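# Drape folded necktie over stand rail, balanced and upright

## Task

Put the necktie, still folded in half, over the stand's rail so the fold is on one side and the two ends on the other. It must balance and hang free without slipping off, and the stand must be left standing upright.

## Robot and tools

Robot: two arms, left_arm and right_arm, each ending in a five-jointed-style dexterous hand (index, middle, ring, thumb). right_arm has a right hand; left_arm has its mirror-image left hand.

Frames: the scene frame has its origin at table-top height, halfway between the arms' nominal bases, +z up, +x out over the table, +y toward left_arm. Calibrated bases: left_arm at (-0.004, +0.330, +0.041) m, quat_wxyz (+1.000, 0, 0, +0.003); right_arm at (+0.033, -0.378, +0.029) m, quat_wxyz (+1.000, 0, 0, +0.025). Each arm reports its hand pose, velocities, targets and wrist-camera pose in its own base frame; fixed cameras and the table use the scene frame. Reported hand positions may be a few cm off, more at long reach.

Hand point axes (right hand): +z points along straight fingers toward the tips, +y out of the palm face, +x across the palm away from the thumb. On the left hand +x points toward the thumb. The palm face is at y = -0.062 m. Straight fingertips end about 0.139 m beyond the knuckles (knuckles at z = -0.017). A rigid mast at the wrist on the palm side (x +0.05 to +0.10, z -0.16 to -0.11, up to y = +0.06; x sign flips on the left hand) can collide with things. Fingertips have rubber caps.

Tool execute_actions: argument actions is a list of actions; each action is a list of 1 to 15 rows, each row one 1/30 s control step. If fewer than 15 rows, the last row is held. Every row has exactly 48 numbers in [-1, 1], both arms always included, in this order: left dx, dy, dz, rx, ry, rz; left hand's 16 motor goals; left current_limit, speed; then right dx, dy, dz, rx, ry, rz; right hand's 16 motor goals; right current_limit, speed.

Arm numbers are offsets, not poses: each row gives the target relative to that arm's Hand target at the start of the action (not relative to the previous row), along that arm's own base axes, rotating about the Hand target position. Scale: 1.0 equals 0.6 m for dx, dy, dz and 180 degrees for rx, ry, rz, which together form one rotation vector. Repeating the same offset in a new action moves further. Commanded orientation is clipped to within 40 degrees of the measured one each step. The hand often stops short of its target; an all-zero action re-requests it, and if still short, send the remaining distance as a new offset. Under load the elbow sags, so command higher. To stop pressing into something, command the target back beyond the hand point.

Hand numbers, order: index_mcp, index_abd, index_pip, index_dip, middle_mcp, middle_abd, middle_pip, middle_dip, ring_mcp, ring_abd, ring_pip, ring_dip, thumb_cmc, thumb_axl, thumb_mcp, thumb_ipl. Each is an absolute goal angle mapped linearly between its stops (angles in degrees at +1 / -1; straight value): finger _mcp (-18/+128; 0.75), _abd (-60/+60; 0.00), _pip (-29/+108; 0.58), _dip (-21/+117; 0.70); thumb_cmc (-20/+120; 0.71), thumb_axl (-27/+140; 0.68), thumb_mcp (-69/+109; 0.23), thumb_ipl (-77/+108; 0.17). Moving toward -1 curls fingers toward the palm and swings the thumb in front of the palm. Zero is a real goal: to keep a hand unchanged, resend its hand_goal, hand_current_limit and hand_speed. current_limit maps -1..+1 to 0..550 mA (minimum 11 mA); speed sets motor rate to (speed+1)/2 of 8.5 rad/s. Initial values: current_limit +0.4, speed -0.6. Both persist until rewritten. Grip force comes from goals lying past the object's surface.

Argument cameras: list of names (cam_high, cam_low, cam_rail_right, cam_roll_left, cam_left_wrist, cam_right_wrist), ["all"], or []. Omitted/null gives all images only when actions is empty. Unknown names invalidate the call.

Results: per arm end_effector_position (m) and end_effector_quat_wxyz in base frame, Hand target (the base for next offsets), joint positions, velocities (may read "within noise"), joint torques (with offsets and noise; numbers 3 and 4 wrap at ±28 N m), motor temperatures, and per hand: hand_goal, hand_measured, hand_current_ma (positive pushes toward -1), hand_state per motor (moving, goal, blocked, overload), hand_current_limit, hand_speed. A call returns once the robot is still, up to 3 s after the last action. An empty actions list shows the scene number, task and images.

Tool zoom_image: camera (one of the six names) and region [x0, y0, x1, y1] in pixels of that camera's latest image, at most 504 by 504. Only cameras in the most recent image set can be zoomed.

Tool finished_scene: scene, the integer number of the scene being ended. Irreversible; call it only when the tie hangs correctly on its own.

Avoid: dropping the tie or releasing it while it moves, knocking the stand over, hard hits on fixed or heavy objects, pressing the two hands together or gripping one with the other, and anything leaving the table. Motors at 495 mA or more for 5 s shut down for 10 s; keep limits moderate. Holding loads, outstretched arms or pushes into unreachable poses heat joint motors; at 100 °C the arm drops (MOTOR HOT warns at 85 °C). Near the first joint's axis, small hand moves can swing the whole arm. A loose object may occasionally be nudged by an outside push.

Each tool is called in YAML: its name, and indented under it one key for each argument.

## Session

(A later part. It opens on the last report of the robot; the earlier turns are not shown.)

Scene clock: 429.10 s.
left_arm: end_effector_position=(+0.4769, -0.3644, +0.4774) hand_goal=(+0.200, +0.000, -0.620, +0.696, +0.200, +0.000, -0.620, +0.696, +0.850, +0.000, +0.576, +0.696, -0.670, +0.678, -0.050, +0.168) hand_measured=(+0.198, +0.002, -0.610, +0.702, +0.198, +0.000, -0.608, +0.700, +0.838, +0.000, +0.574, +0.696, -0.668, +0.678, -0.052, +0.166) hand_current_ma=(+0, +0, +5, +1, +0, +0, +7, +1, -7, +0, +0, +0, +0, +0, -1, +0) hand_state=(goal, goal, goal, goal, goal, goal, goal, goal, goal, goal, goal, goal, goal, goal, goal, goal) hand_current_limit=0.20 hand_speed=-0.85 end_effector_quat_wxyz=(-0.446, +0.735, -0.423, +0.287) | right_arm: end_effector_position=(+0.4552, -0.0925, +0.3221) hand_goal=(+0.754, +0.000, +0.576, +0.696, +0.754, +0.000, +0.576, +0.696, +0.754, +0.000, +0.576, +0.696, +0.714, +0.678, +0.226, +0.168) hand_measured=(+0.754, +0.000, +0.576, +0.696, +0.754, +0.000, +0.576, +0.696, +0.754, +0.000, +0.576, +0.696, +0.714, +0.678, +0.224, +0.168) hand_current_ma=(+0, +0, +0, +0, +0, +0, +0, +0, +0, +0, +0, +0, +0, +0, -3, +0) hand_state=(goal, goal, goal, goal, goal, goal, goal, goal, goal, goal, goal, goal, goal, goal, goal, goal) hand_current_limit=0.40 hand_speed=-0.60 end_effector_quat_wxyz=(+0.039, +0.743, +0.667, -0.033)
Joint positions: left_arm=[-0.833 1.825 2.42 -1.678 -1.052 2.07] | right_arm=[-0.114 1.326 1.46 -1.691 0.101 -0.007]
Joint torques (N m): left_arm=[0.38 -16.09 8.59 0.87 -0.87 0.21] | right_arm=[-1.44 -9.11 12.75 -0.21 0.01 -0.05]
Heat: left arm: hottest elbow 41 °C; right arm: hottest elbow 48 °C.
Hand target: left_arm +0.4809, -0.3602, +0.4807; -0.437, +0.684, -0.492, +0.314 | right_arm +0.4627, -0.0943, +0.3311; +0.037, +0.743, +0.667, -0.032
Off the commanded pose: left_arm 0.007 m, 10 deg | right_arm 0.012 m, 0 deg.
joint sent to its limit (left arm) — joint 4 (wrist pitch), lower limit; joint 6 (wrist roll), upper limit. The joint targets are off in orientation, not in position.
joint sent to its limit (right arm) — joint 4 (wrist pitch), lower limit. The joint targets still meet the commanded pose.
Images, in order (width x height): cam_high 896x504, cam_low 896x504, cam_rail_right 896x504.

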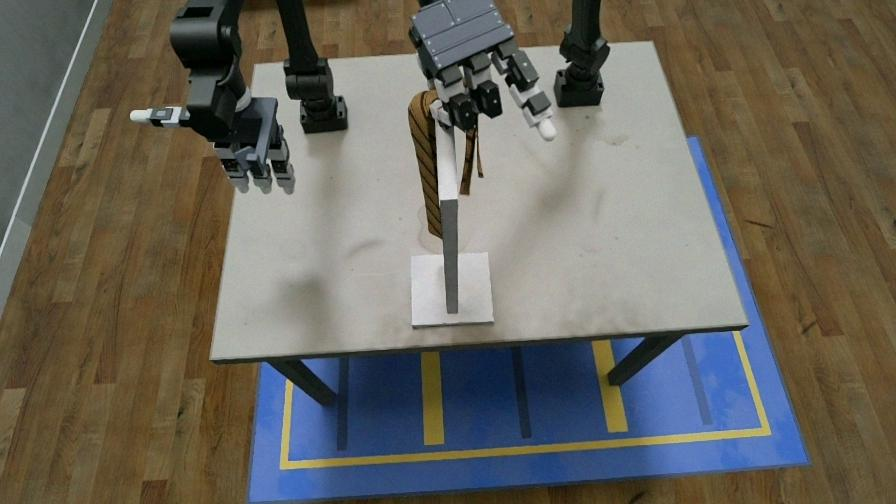

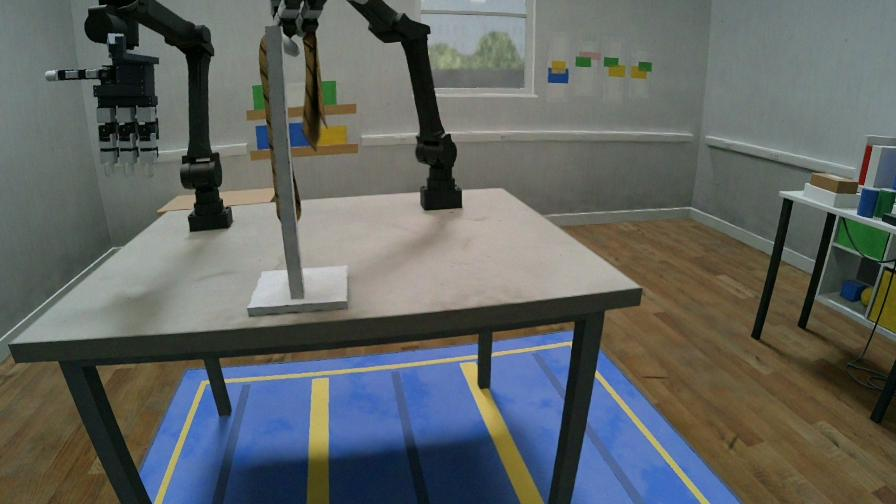

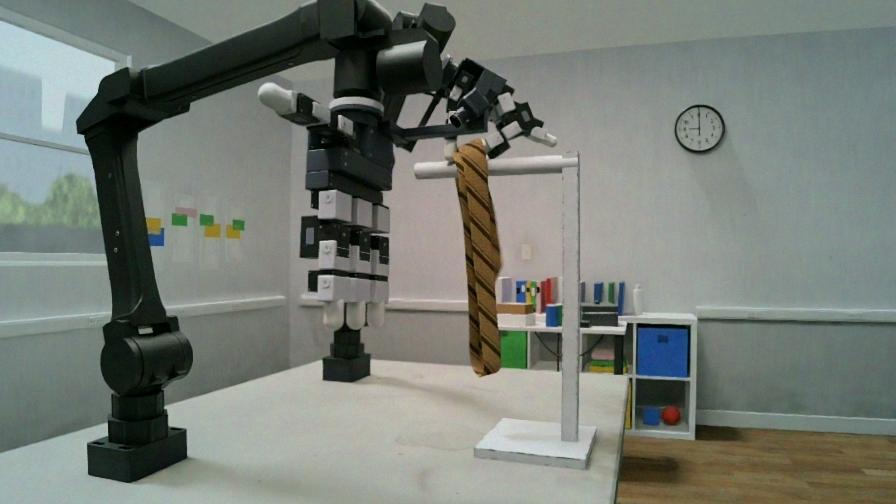

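execute_actions:
  actions:
    - [[0,0,0.008,0,0,0,0.411,0,-0.737,0.696,0.411,0,-0.737,0.696,0.85,0,0.576,0.696,-0.671,0.678,0.13,0.168,0.2,-0.85,0,0,0,0,0,0,0.754,0,0.576,0.696,0.754,0,0.576,0.696,0.754,0,0.576,0.696,0.714,0.678,0.226,0.168,0.4,-0.6]]
  cameras: ["cam_high","cam_low","cam_rail_right"]

zoom_image:
  camera: "cam_rail_right"
  region: [400, 80, 600, 240]

zoom_image:
  camera: "cam_low"
  region: [235, 0, 335, 80]

zoom_image:
  camera: "cam_high"
  region: [390, 60, 500, 160]

Scene clock: 438.33 s.
left_arm: end_effector_position=(+0.4769, -0.3644, +0.4774) hand_goal=(+0.412, +0.000, -0.736, +0.696, +0.412, +0.000, -0.736, +0.696, +0.850, +0.000, +0.576, +0.696, -0.670, +0.678, +0.130, +0.168) hand_measured=(+0.406, +0.002, -0.724, +0.702, +0.404, +0.000, -0.724, +0.700, +0.838, +0.000, +0.574, +0.696, -0.668, +0.678, +0.124, +0.166) hand_current_ma=(-3, +0, +6, +1, -3, +0, +7, +1, -7, +0, +0, +0, +0, +0, -3, +0) hand_state=(goal, goal, goal, goal, goal, goal, goal, goal, goal, goal, goal, goal, goal, goal, goal, goal) hand_current_limit=0.20 hand_speed=-0.85 end_effector_quat_wxyz=(-0.446, +0.735, -0.423, +0.287) | right_arm: end_effector_position=(+0.4552, -0.0925, +0.3221) hand_goal=(+0.754, +0.000, +0.576, +0.696, +0.754, +0.000, +0.576, +0.696, +0.754, +0.000, +0.576, +0.696, +0.714, +0.678, +0.226, +0.168) hand_measured=(+0.754, +0.000, +0.576, +0.696, +0.754, +0.000, +0.576, +0.696, +0.754, +0.000, +0.576, +0.696, +0.714, +0.678, +0.224, +0.168) hand_current_ma=(+0, +0, +0, +0, +0, +0, +0, +0, +0, +0, +0, +0, +0, +0, -3, +0) hand_state=(goal, goal, goal, goal, goal, goal, goal, goal, goal, goal, goal, goal, goal, goal, goal, goal) hand_current_limit=0.40 hand_speed=-0.60 end_effector_quat_wxyz=(+0.039, +0.743, +0.667, -0.033)
Joint positions: left_arm=[-0.833 1.825 2.42 -1.678 -1.052 2.07] | right_arm=[-0.114 1.326 1.46 -1.691 0.101 -0.007]
Joint torques (N m): left_arm=[0.32 -16.15 9.43 0.91 -0.97 0.21] | right_arm=[-1.49 -9.11 12.74 -0.23 0.01 -0.05]
Heat: left arm: hottest elbow 41 °C; right arm: hottest elbow 48 °C.
Hand target: left_arm +0.4809, -0.3603, +0.4855; -0.437, +0.684, -0.492, +0.314 | right_arm +0.4627, -0.0943, +0.3311; +0.037, +0.743, +0.667, -0.032
Off the commanded pose: left_arm 0.010 m, 10 deg | right_arm 0.012 m, 0 deg.
joint sent to its limit (left arm) — joint 4 (wrist pitch), lower limit; joint 6 (wrist roll), upper limit. The joint targets are off in orientation, not in position.
joint sent to its limit (right arm) — joint 4 (wrist pitch), lower limit. The joint targets still meet the commanded pose.
Images, in order (width x height): cam_high 896x504, cam_low 896x504, cam_rail_right 896x504.

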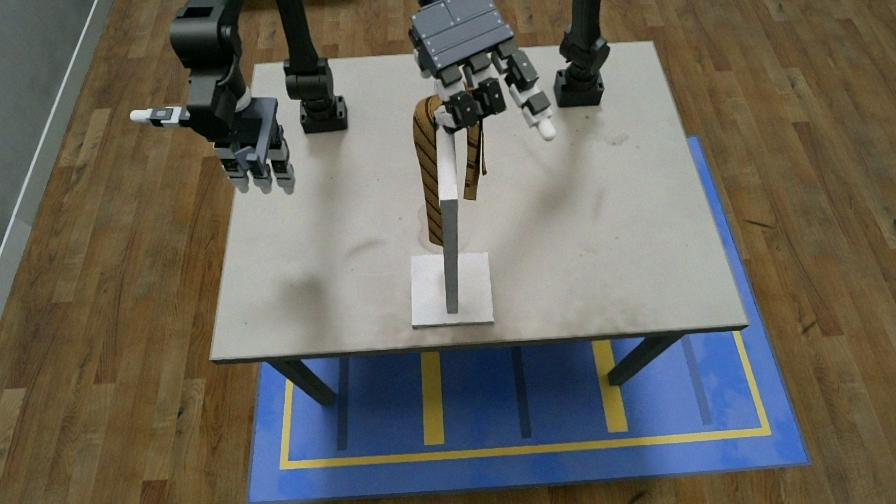

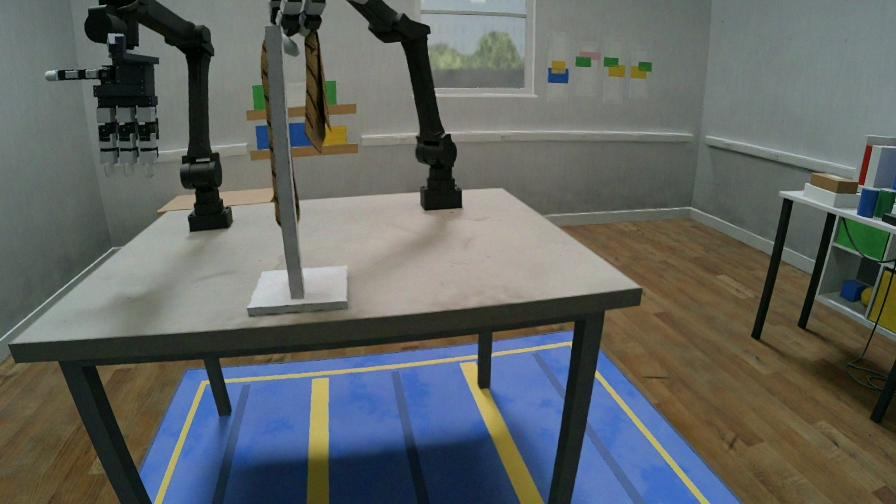

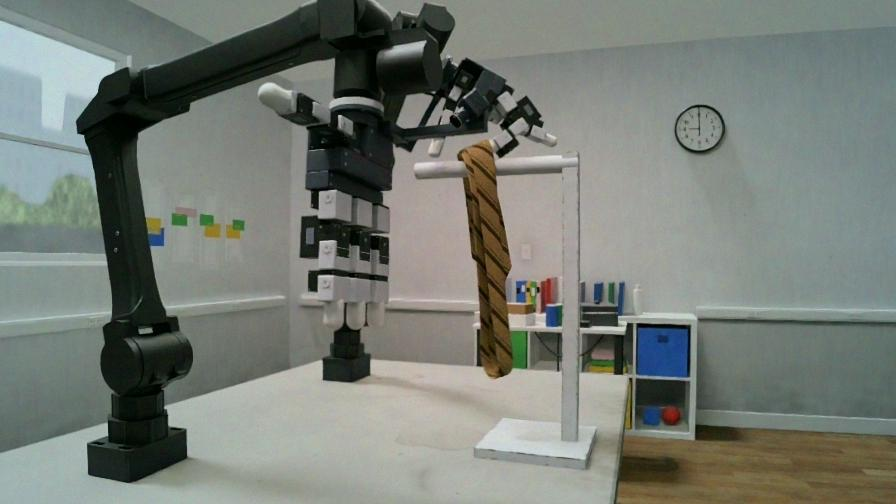

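Scaled by 2.520 from the camera's 896x504 image, which has a finer 1280x720 frame.

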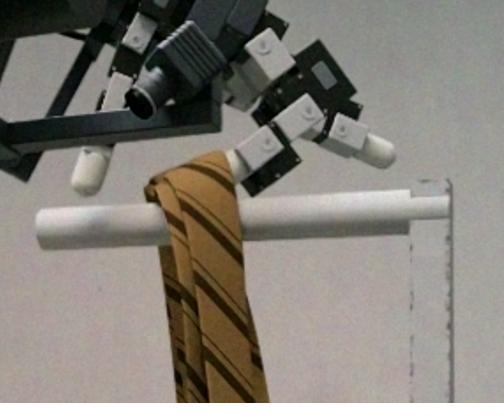

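Scaled by 5.040 from the camera's 896x504 image, which has a finer 1280x720 frame.

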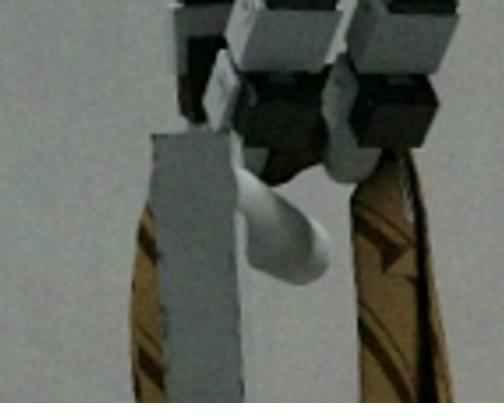

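Scaled by 4.582 from the camera's 896x504 image, which has a finer 1280x720 frame.

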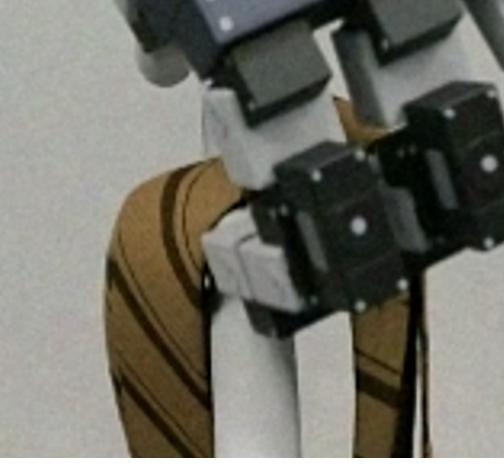

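execute_actions:
  actions:
    - [[0.01,0,0.03,0,0,0,0.411,0,-0.737,0.696,0.411,0,-0.737,0.696,0.85,0,0.576,0.696,-0.671,0.678,0.13,0.168,0.2,-0.85,0,0,0,0,0,0,0.754,0,0.576,0.696,0.754,0,0.576,0.696,0.754,0,0.576,0.696,0.714,0.678,0.226,0.168,0.4,-0.6]]
  cameras: ["cam_high","cam_low","cam_rail_right"]

zoom_image:
  camera: "cam_rail_right"
  region: [400, 80, 600, 240]

zoom_image:
  camera: "cam_high"
  region: [390, 60, 500, 160]

Scene clock: 448.17 s.
left_arm: end_effector_position=(+0.4775, -0.3631, +0.4981) hand_goal=(+0.412, +0.000, -0.736, +0.696, +0.412, +0.000, -0.736, +0.696, +0.850, +0.000, +0.576, +0.696, -0.670, +0.678, +0.130, +0.168) hand_measured=(+0.406, +0.002, -0.724, +0.702, +0.404, +0.000, -0.724, +0.700, +0.838, +0.000, +0.574, +0.696, -0.668, +0.678, +0.124, +0.166) hand_current_ma=(-2, +0, +6, +1, -3, +0, +6, +1, -7, +0, +0, +0, +0, +0, -2, +0) hand_state=(goal, goal, goal, goal, goal, goal, goal, goal, goal, goal, goal, goal, goal, goal, goal, goal) hand_current_limit=0.20 hand_speed=-0.85 end_effector_quat_wxyz=(-0.443, +0.737, -0.409, +0.307) | right_arm: end_effector_position=(+0.4552, -0.0925, +0.3221) hand_goal=(+0.754, +0.000, +0.576, +0.696, +0.754, +0.000, +0.576, +0.696, +0.754, +0.000, +0.576, +0.696, +0.714, +0.678, +0.226, +0.168) hand_measured=(+0.754, +0.000, +0.576, +0.696, +0.754, +0.000, +0.576, +0.696, +0.754, +0.000, +0.576, +0.696, +0.714, +0.678, +0.224, +0.168) hand_current_ma=(+0, +0, +0, +0, +0, +0, +0, +0, +0, +0, +0, +0, +0, +0, -3, +0) hand_state=(goal, goal, goal, goal, goal, goal, goal, goal, goal, goal, goal, goal, goal, goal, goal, goal) hand_current_limit=0.40 hand_speed=-0.60 end_effector_quat_wxyz=(+0.039, +0.743, +0.667, -0.033)
Joint positions: left_arm=[-0.833 1.825 2.47 -1.678 -1.06 2.07] | right_arm=[-0.114 1.326 1.46 -1.691 0.101 -0.007]
Joint torques (N m): left_arm=[0.85 -14.92 10.4 1.05 -0.81 0.17] | right_arm=[-1.49 -9.05 12.72 -0.21 0.01 -0.06]
Heat: left arm: hottest elbow 42 °C; right arm: hottest elbow 48 °C.
Hand target: left_arm +0.4870, -0.3603, +0.5034; -0.437, +0.684, -0.492, +0.314 | right_arm +0.4627, -0.0943, +0.3311; +0.037, +0.743, +0.667, -0.032
Off the commanded pose: left_arm 0.011 m, 11 deg | right_arm 0.012 m, 0 deg.
joint sent to its limit (left arm) — joint 4 (wrist pitch), lower limit; joint 6 (wrist roll), upper limit. The joint targets are off in orientation, not in position.
joint sent to its limit (right arm) — joint 4 (wrist pitch), lower limit. The joint targets still meet the commanded pose.
Images, in order (width x height): cam_high 896x504, cam_low 896x504, cam_rail_right 896x504.

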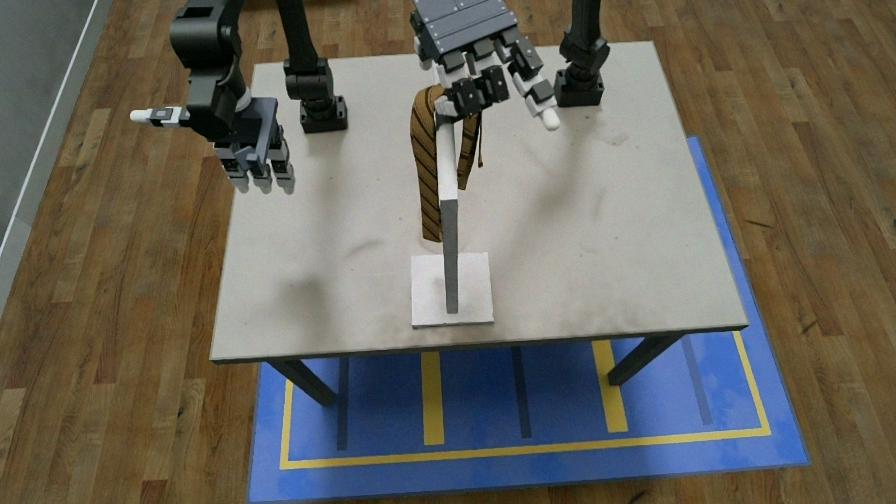

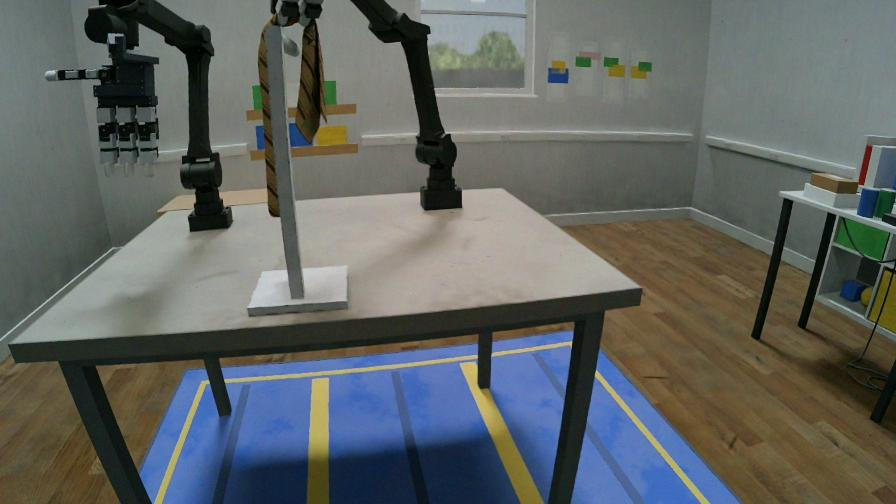

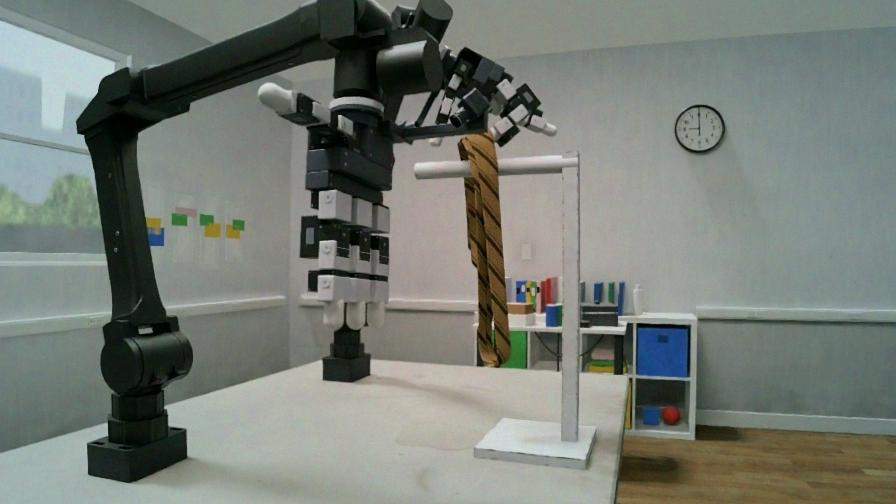

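Scaled by 2.520 from the camera's 896x504 image, which has a finer 1280x720 frame.

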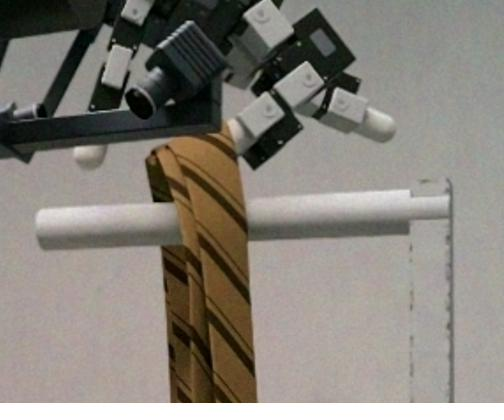

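Scaled by 4.582 from the camera's 896x504 image, which has a finer 1280x720 frame.

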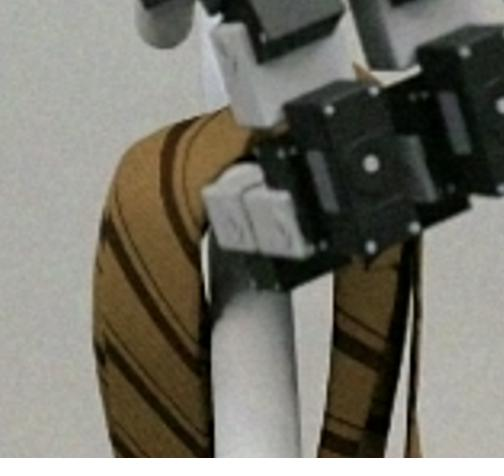

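execute_actions:
  actions: []

zoom_image:
  camera: "cam_low"
  region: [245, 0, 345, 80]

Scene clock: 471.17 s.
left_arm: end_effector_position=(+0.4775, -0.3631, +0.4981) hand_goal=(+0.412, +0.000, -0.736, +0.696, +0.412, +0.000, -0.736, +0.696, +0.850, +0.000, +0.576, +0.696, -0.670, +0.678, +0.130, +0.168) hand_measured=(+0.406, +0.002, -0.724, +0.702, +0.404, +0.000, -0.724, +0.700, +0.838, +0.000, +0.574, +0.696, -0.668, +0.678, +0.124, +0.166) hand_current_ma=(-2, +0, +6, +1, -3, +0, +6, +1, -7, +0, +0, +0, +0, +0, -2, +0) hand_state=(goal, goal, goal, goal, goal, goal, goal, goal, goal, goal, goal, goal, goal, goal, goal, goal) hand_current_limit=0.20 hand_speed=-0.85 end_effector_quat_wxyz=(-0.443, +0.737, -0.409, +0.307) | right_arm: end_effector_position=(+0.4552, -0.0925, +0.3221) hand_goal=(+0.754, +0.000, +0.576, +0.696, +0.754, +0.000, +0.576, +0.696, +0.754, +0.000, +0.576, +0.696, +0.714, +0.678, +0.226, +0.168) hand_measured=(+0.754, +0.000, +0.576, +0.696, +0.754, +0.000, +0.576, +0.696, +0.754, +0.000, +0.576, +0.696, +0.714, +0.678, +0.224, +0.168) hand_current_ma=(+0, +0, +0, +0, +0, +0, +0, +0, +0, +0, +0, +0, +0, +0, -3, +0) hand_state=(goal, goal, goal, goal, goal, goal, goal, goal, goal, goal, goal, goal, goal, goal, goal, goal) hand_current_limit=0.40 hand_speed=-0.60 end_effector_quat_wxyz=(+0.039, +0.743, +0.667, -0.033)
Joint positions: left_arm=[-0.833 1.825 2.47 -1.678 -1.06 2.07] | right_arm=[-0.114 1.326 1.46 -1.691 0.101 -0.007]
Joint velocities: within noise
Joint torques (N m): left_arm=[0.91 -14.92 10.41 1.03 -0.82 0.18] | right_arm=[-1.49 -9.11 12.75 -0.23 0.01 -0.05]
Motor temperatures (°C): left_arm=[29 35 45 28 30 27] | right_arm=[27 31 48 25 28 28]
Heat: left arm: hottest elbow 45 °C; right arm: hottest elbow 48 °C.
Hand target: left_arm +0.4870, -0.3603, +0.5034; -0.437, +0.684, -0.492, +0.314 | right_arm +0.4627, -0.0943, +0.3311; +0.037, +0.743, +0.667, -0.032
Off the commanded pose: left_arm 0.011 m, 11 deg | right_arm 0.012 m, 0 deg.
camera_calibration:
cam_left_wrist: T_world_to_cam=[[-0.203729, 0.87362, 0.441908, 0.156509], [-0.186478, -0.477737, 0.858483, -0.555697], [0.961104, 0.0924918, 0.26024, -0.428207], [0, 0, 0, 1]] pos_world=[0.339811, -0.362601, 0.51933]
cam_right_wrist: T_world_to_cam=[[0.488424, -0.869717, 0.0709493, -0.288778], [-0.60331, -0.277829, 0.747548, -0.0371722], [-0.630444, -0.407925, -0.660407, 0.581905], [0, 0, 0, 1]] pos_world=[0.485478, -0.0241099, 0.432571]

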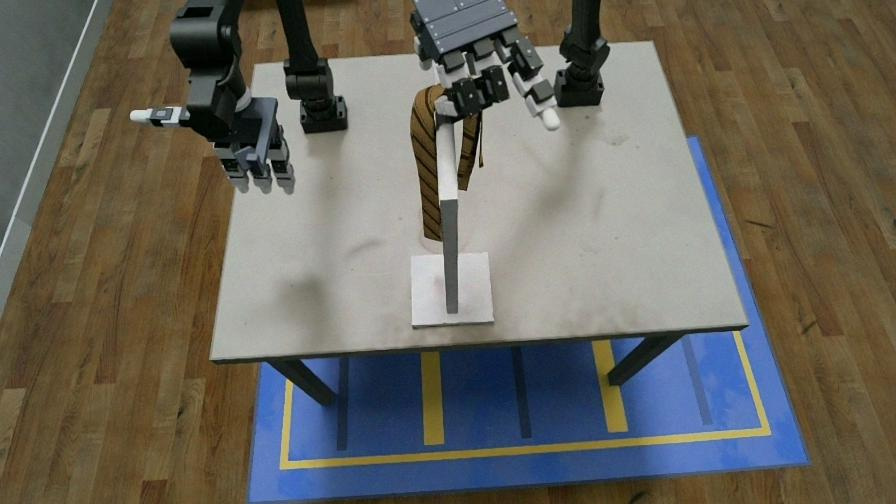

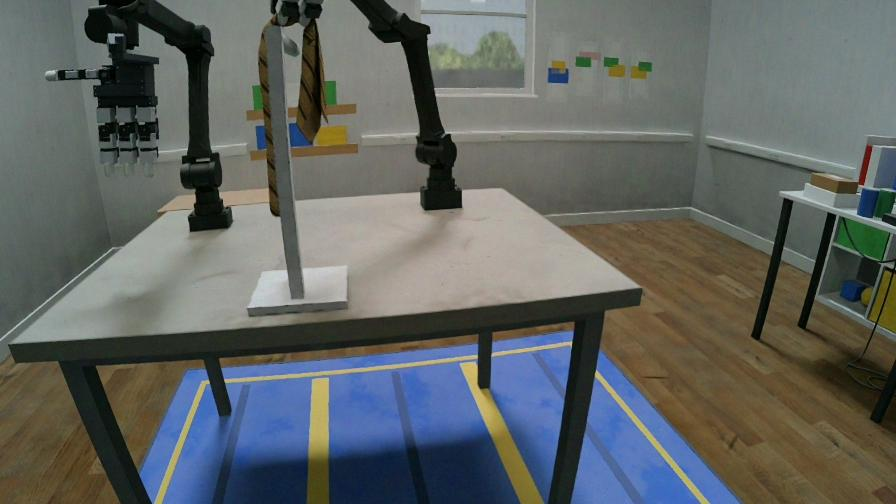

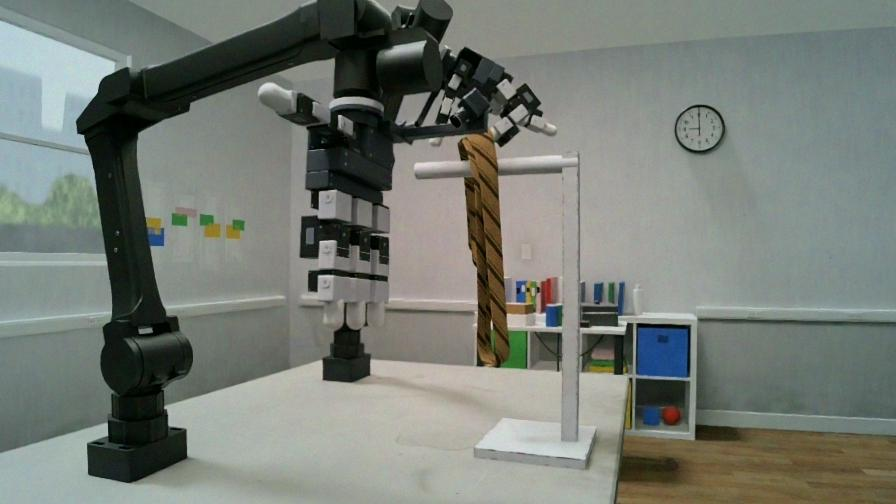

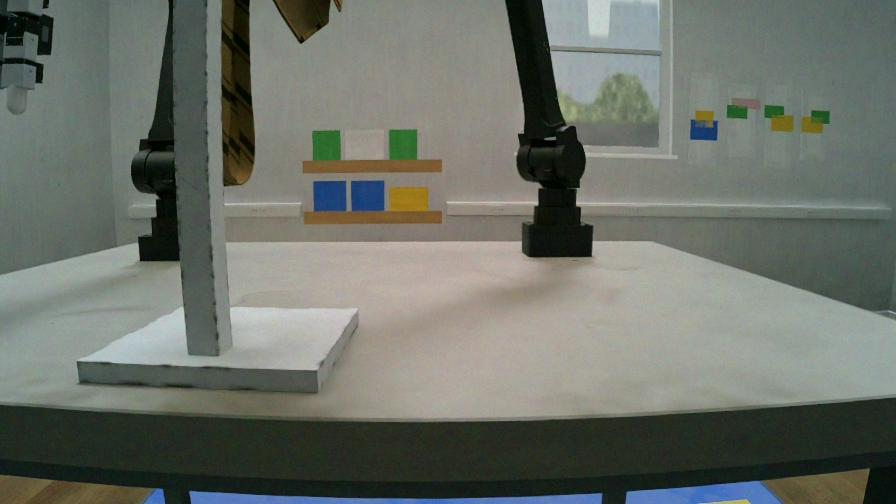

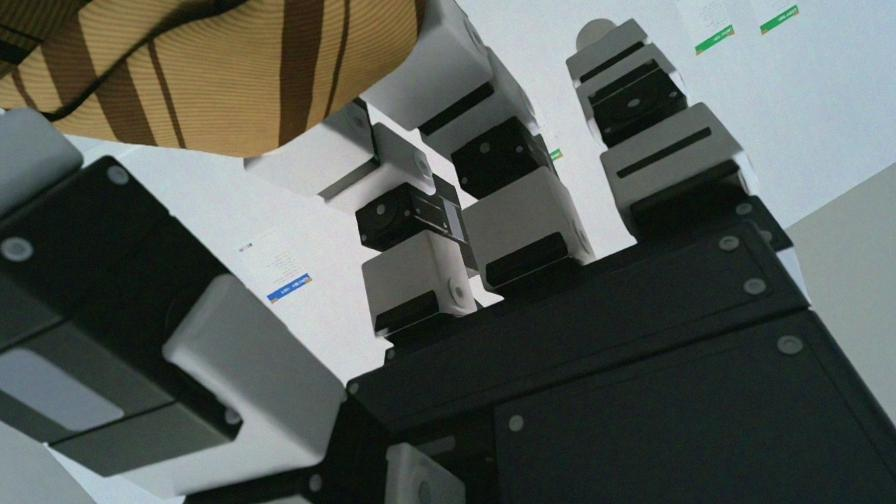

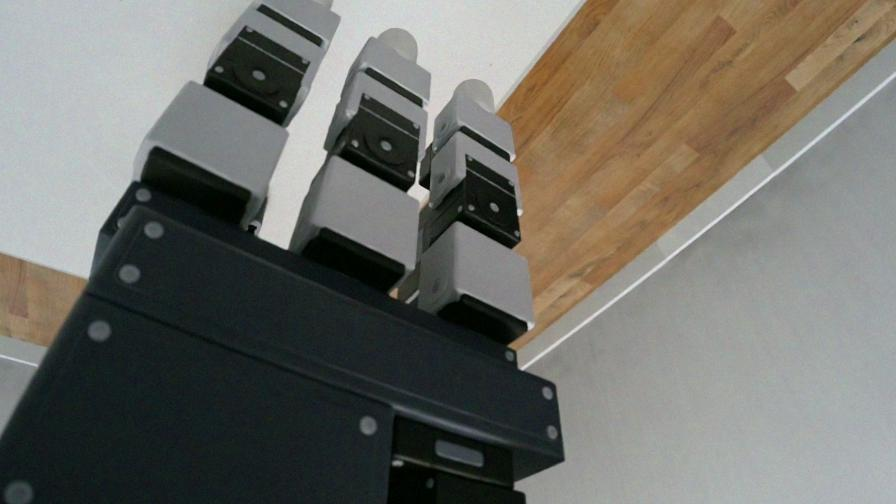

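Scaled by 5.040 from the camera's 896x504 image, which has a finer 1280x720 frame.

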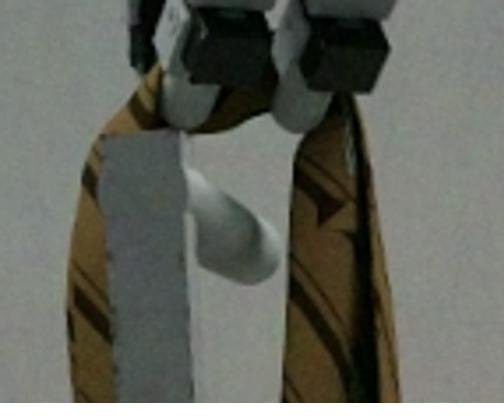

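execute_actions:
  actions:
    - [[0,-0.025,0,0,0,0,0.411,0,-0.737,0.696,0.411,0,-0.737,0.696,0.85,0,0.576,0.696,-0.671,0.678,0.13,0.168,0.2,-0.85,0,0,0,0,0,0,0.754,0,0.576,0.696,0.754,0,0.576,0.696,0.754,0,0.576,0.696,0.714,0.678,0.226,0.168,0.4,-0.6]]
    - [[0,0,-0.03,0,0,0,0.411,0,-0.737,0.696,0.411,0,-0.737,0.696,0.85,0,0.576,0.696,-0.671,0.678,0.13,0.168,0.2,-0.85,0,0,0,0,0,0,0.754,0,0.576,0.696,0.754,0,0.576,0.696,0.754,0,0.576,0.696,0.714,0.678,0.226,0.168,0.4,-0.6]]
  cameras: ["cam_high","cam_low","cam_rail_right","cam_left_wrist"]

zoom_image:
  camera: "cam_rail_right"
  region: [400, 80, 600, 240]

zoom_image:
  camera: "cam_low"
  region: [245, 0, 345, 80]

zoom_image:
  camera: "cam_high"
  region: [390, 60, 500, 160]

Scene clock: 493.43 s.
left_arm: end_effector_position=(+0.4817, -0.3693, +0.5002) hand_goal=(+0.412, +0.000, -0.736, +0.696, +0.412, +0.000, -0.736, +0.696, +0.850, +0.000, +0.576, +0.696, -0.670, +0.678, +0.130, +0.168) hand_measured=(+0.406, +0.002, -0.724, +0.702, +0.404, +0.000, -0.724, +0.700, +0.838, +0.000, +0.574, +0.696, -0.668, +0.678, +0.124, +0.166) hand_current_ma=(-2, +0, +6, +1, -3, +0, +6, +1, -7, +0, +0, +0, +0, +0, -2, +0) hand_state=(goal, goal, goal, goal, goal, goal, goal, goal, goal, goal, goal, goal, goal, goal, goal, goal) hand_current_limit=0.20 hand_speed=-0.85 end_effector_quat_wxyz=(-0.438, +0.738, -0.406, +0.313) | right_arm: end_effector_position=(+0.4552, -0.0925, +0.3221) hand_goal=(+0.754, +0.000, +0.576, +0.696, +0.754, +0.000, +0.576, +0.696, +0.754, +0.000, +0.576, +0.696, +0.714, +0.678, +0.226, +0.168) hand_measured=(+0.754, +0.000, +0.576, +0.696, +0.754, +0.000, +0.576, +0.696, +0.754, +0.000, +0.576, +0.696, +0.714, +0.678, +0.224, +0.168) hand_current_ma=(+0, +0, +0, +0, +0, +0, +0, +0, +0, +0, +0, +0, +0, +0, -3, +0) hand_state=(goal, goal, goal, goal, goal, goal, goal, goal, goal, goal, goal, goal, goal, goal, goal, goal) hand_current_limit=0.40 hand_speed=-0.60 end_effector_quat_wxyz=(+0.039, +0.743, +0.667, -0.033)
Joint positions: left_arm=[-0.833 1.847 2.507 -1.678 -1.053 2.071] | right_arm=[-0.114 1.326 1.46 -1.691 0.101 -0.007]
Joint torques (N m): left_arm=[-0.5 -15.15 7.04 1.01 -0.8 0.17] | right_arm=[-1.49 -9.11 12.74 -0.23 0.01 -0.05]
Heat: left arm: hottest elbow 46 °C; right arm: hottest elbow 48 °C.
Hand target: left_arm +0.4870, -0.3753, +0.4854; -0.437, +0.684, -0.492, +0.313 | right_arm +0.4627, -0.0943, +0.3311; +0.037, +0.743, +0.667, -0.032
Off the commanded pose: left_arm 0.017 m, 12 deg | right_arm 0.012 m, 0 deg.
joint sent to its limit (left arm) — joint 4 (wrist pitch), lower limit; joint 6 (wrist roll), upper limit. The joint targets are off in orientation, not in position.
joint sent to its limit (right arm) — joint 4 (wrist pitch), lower limit. The joint targets still meet the commanded pose.
camera_calibration:
cam_left_wrist: T_world_to_cam=[[-0.203042, 0.880952, 0.427431, 0.17146], [-0.193368, -0.464002, 0.864472, -0.554406], [0.959887, 0.0928724, 0.264559, -0.433706], [0, 0, 0, 1]] pos_world=[0.343919, -0.368014, 0.520722]
Images, in order (width x height): cam_high 896x504, cam_low 896x504, cam_rail_right 896x504, cam_left_wrist 896x504.

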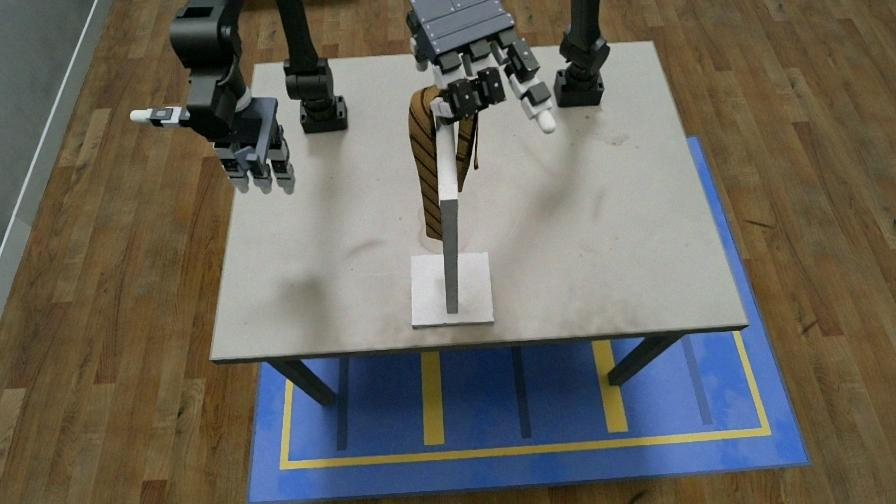

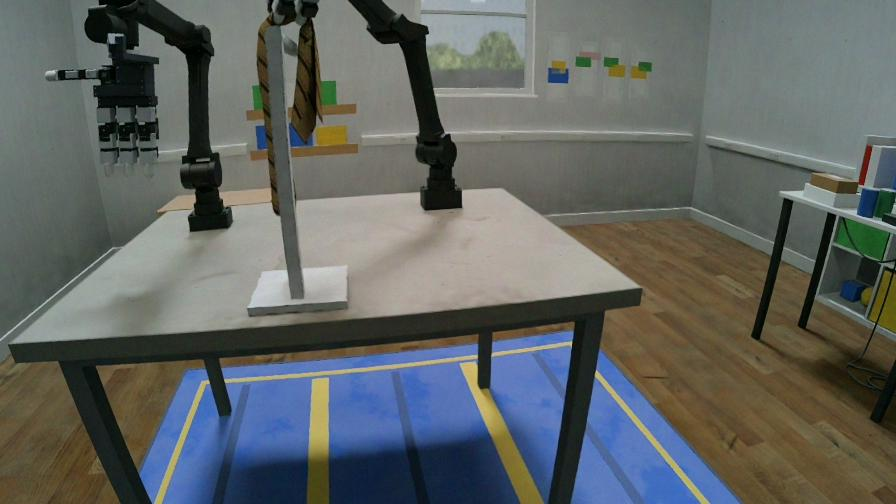

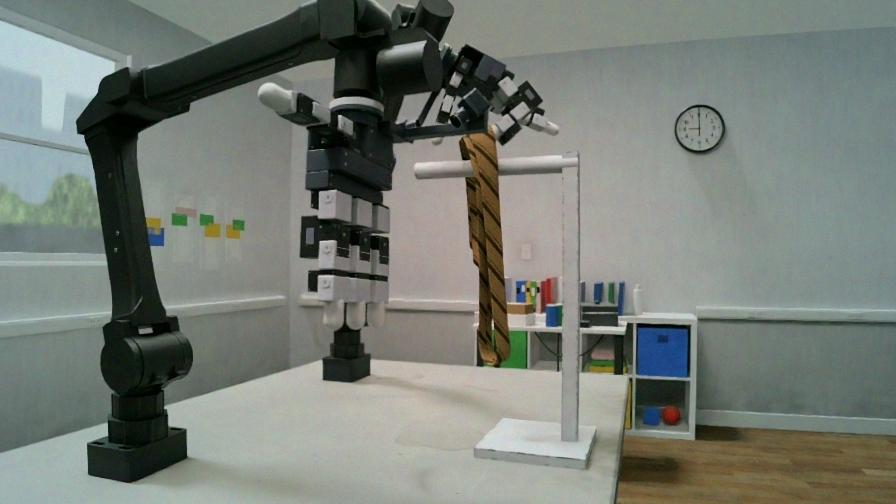

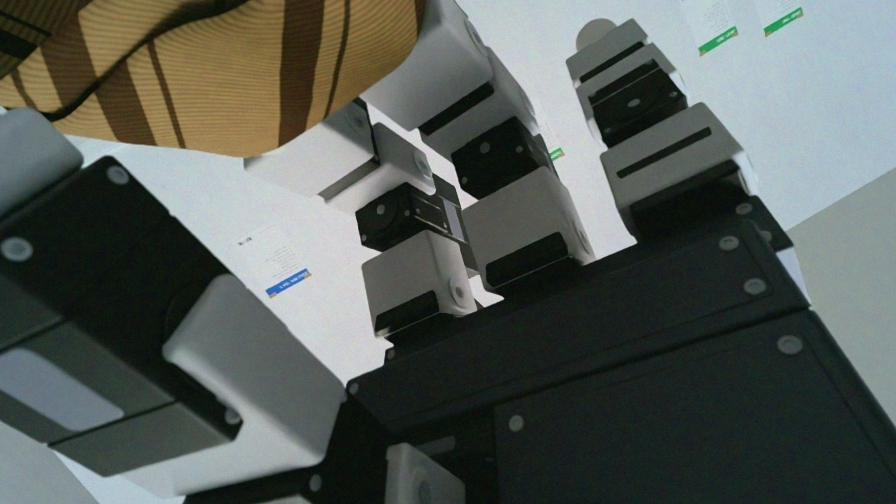

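Scaled by 2.520 from the camera's 896x504 image, which has a finer 1280x720 frame.

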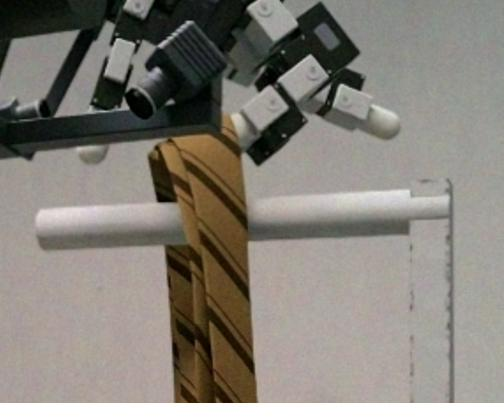

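Scaled by 5.040 from the camera's 896x504 image, which has a finer 1280x720 frame.

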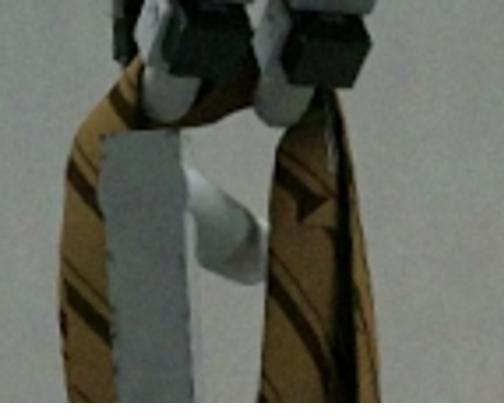

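Scaled by 4.582 from the camera's 896x504 image, which has a finer 1280x720 frame.

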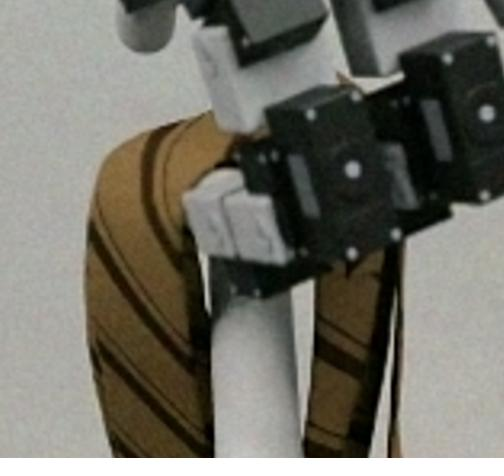

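execute_actions:
  actions:
    - [[0,-0.005,-0.005,0,0,0,0.411,0,-0.737,0.696,0.411,0,-0.737,0.696,0.85,0,0.576,0.696,-0.671,0.678,0.13,0.168,0.2,-0.85,0,0,0,0,0,0,0.754,0,0.576,0.696,0.754,0,0.576,0.696,0.754,0,0.576,0.696,0.714,0.678,0.226,0.168,0.4,-0.6]]
  cameras: ["cam_high","cam_low","cam_rail_right"]

zoom_image:
  camera: "cam_rail_right"
  region: [400, 80, 600, 240]

zoom_image:
  camera: "cam_low"
  region: [245, 0, 345, 80]

Scene clock: 507.60 s.
left_arm: end_effector_position=(+0.4818, -0.3695, +0.5000) hand_goal=(+0.412, +0.000, -0.736, +0.696, +0.412, +0.000, -0.736, +0.696, +0.850, +0.000, +0.576, +0.696, -0.670, +0.678, +0.130, +0.168) hand_measured=(+0.406, +0.002, -0.724, +0.702, +0.404, +0.000, -0.724, +0.700, +0.838, +0.000, +0.574, +0.696, -0.668, +0.678, +0.124, +0.166) hand_current_ma=(-2, +0, +6, +1, -3, +0, +6, +1, -7, +0, +0, +0, +0, +0, -2, +0) hand_state=(goal, goal, goal, goal, goal, goal, goal, goal, goal, goal, goal, goal, goal, goal, goal, goal) hand_current_limit=0.20 hand_speed=-0.85 end_effector_quat_wxyz=(-0.438, +0.738, -0.407, +0.313) | right_arm: end_effector_position=(+0.4552, -0.0925, +0.3221) hand_goal=(+0.754, +0.000, +0.576, +0.696, +0.754, +0.000, +0.576, +0.696, +0.754, +0.000, +0.576, +0.696, +0.714, +0.678, +0.226, +0.168) hand_measured=(+0.754, +0.000, +0.576, +0.696, +0.754, +0.000, +0.576, +0.696, +0.754, +0.000, +0.576, +0.696, +0.714, +0.678, +0.224, +0.168) hand_current_ma=(+0, +0, +0, +0, +0, +0, +0, +0, +0, +0, +0, +0, +0, +0, -3, +0) hand_state=(goal, goal, goal, goal, goal, goal, goal, goal, goal, goal, goal, goal, goal, goal, goal, goal) hand_current_limit=0.40 hand_speed=-0.60 end_effector_quat_wxyz=(+0.039, +0.743, +0.667, -0.033)
Joint positions: left_arm=[-0.833 1.847 2.507 -1.678 -1.053 2.071] | right_arm=[-0.114 1.326 1.46 -1.691 0.101 -0.007]
Joint torques (N m): left_arm=[-0.67 -14.8 6.99 1.07 -0.81 0.18] | right_arm=[-1.49 -9.17 12.72 -0.23 0.01 -0.05]
Heat: left arm: hottest elbow 45 °C; right arm: hottest elbow 48 °C.
Hand target: left_arm +0.4869, -0.3783, +0.4825; -0.437, +0.684, -0.492, +0.314 | right_arm +0.4627, -0.0943, +0.3311; +0.037, +0.743, +0.667, -0.032
Off the commanded pose: left_arm 0.020 m, 12 deg | right_arm 0.012 m, 0 deg.
joint sent to its limit (left arm) — joint 4 (wrist pitch), lower limit; joint 6 (wrist roll), upper limit. The joint targets are off in orientation, not in position.
joint sent to its limit (right arm) — joint 4 (wrist pitch), lower limit. The joint targets still meet the commanded pose.
Images, in order (width x height): cam_high 896x504, cam_low 896x504, cam_rail_right 896x504.

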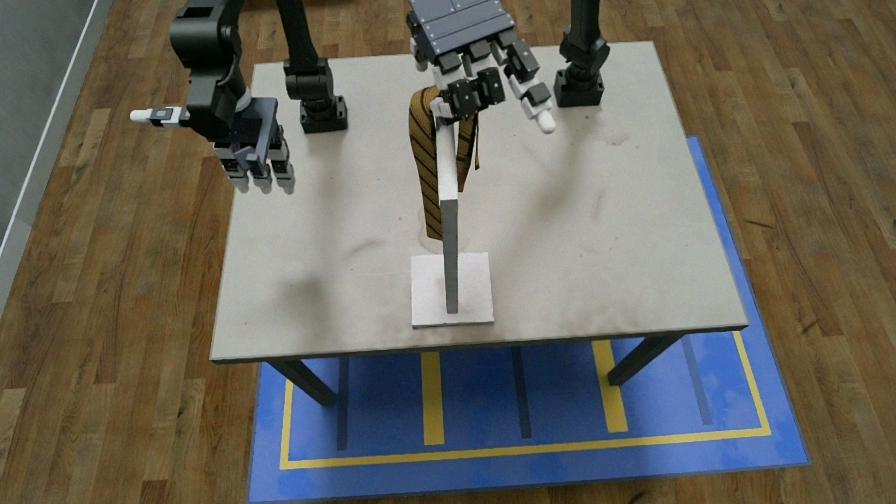

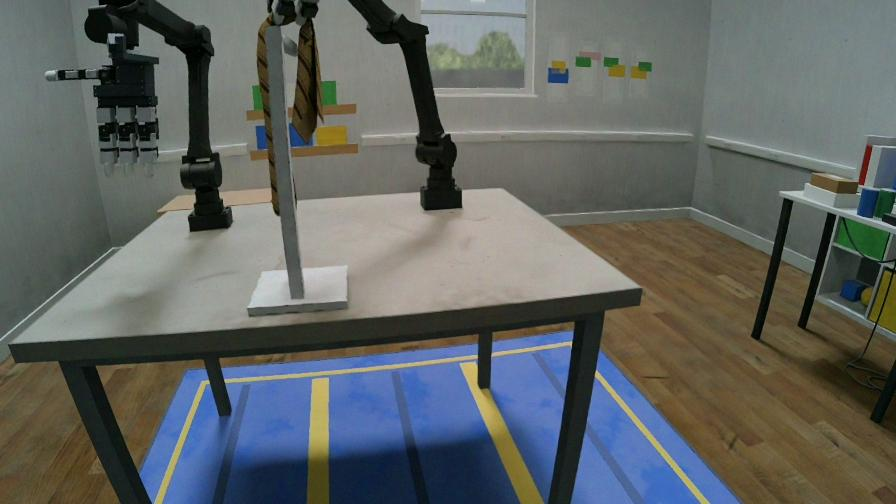

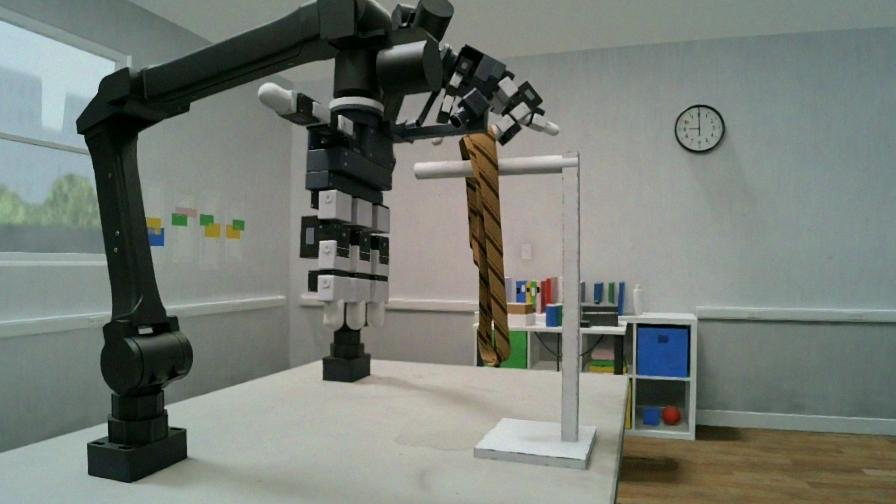

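Scaled by 2.520 from the camera's 896x504 image, which has a finer 1280x720 frame.

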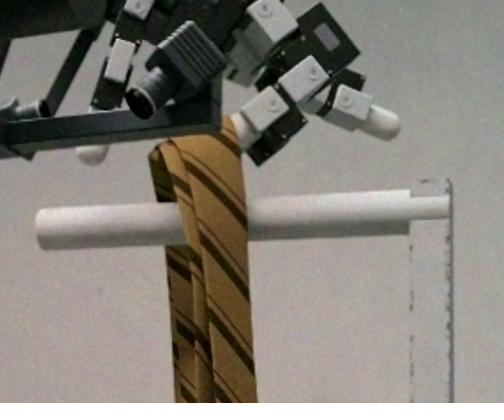

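Scaled by 5.040 from the camera's 896x504 image, which has a finer 1280x720 frame.

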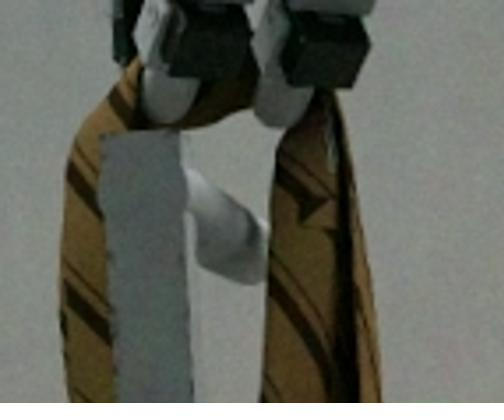

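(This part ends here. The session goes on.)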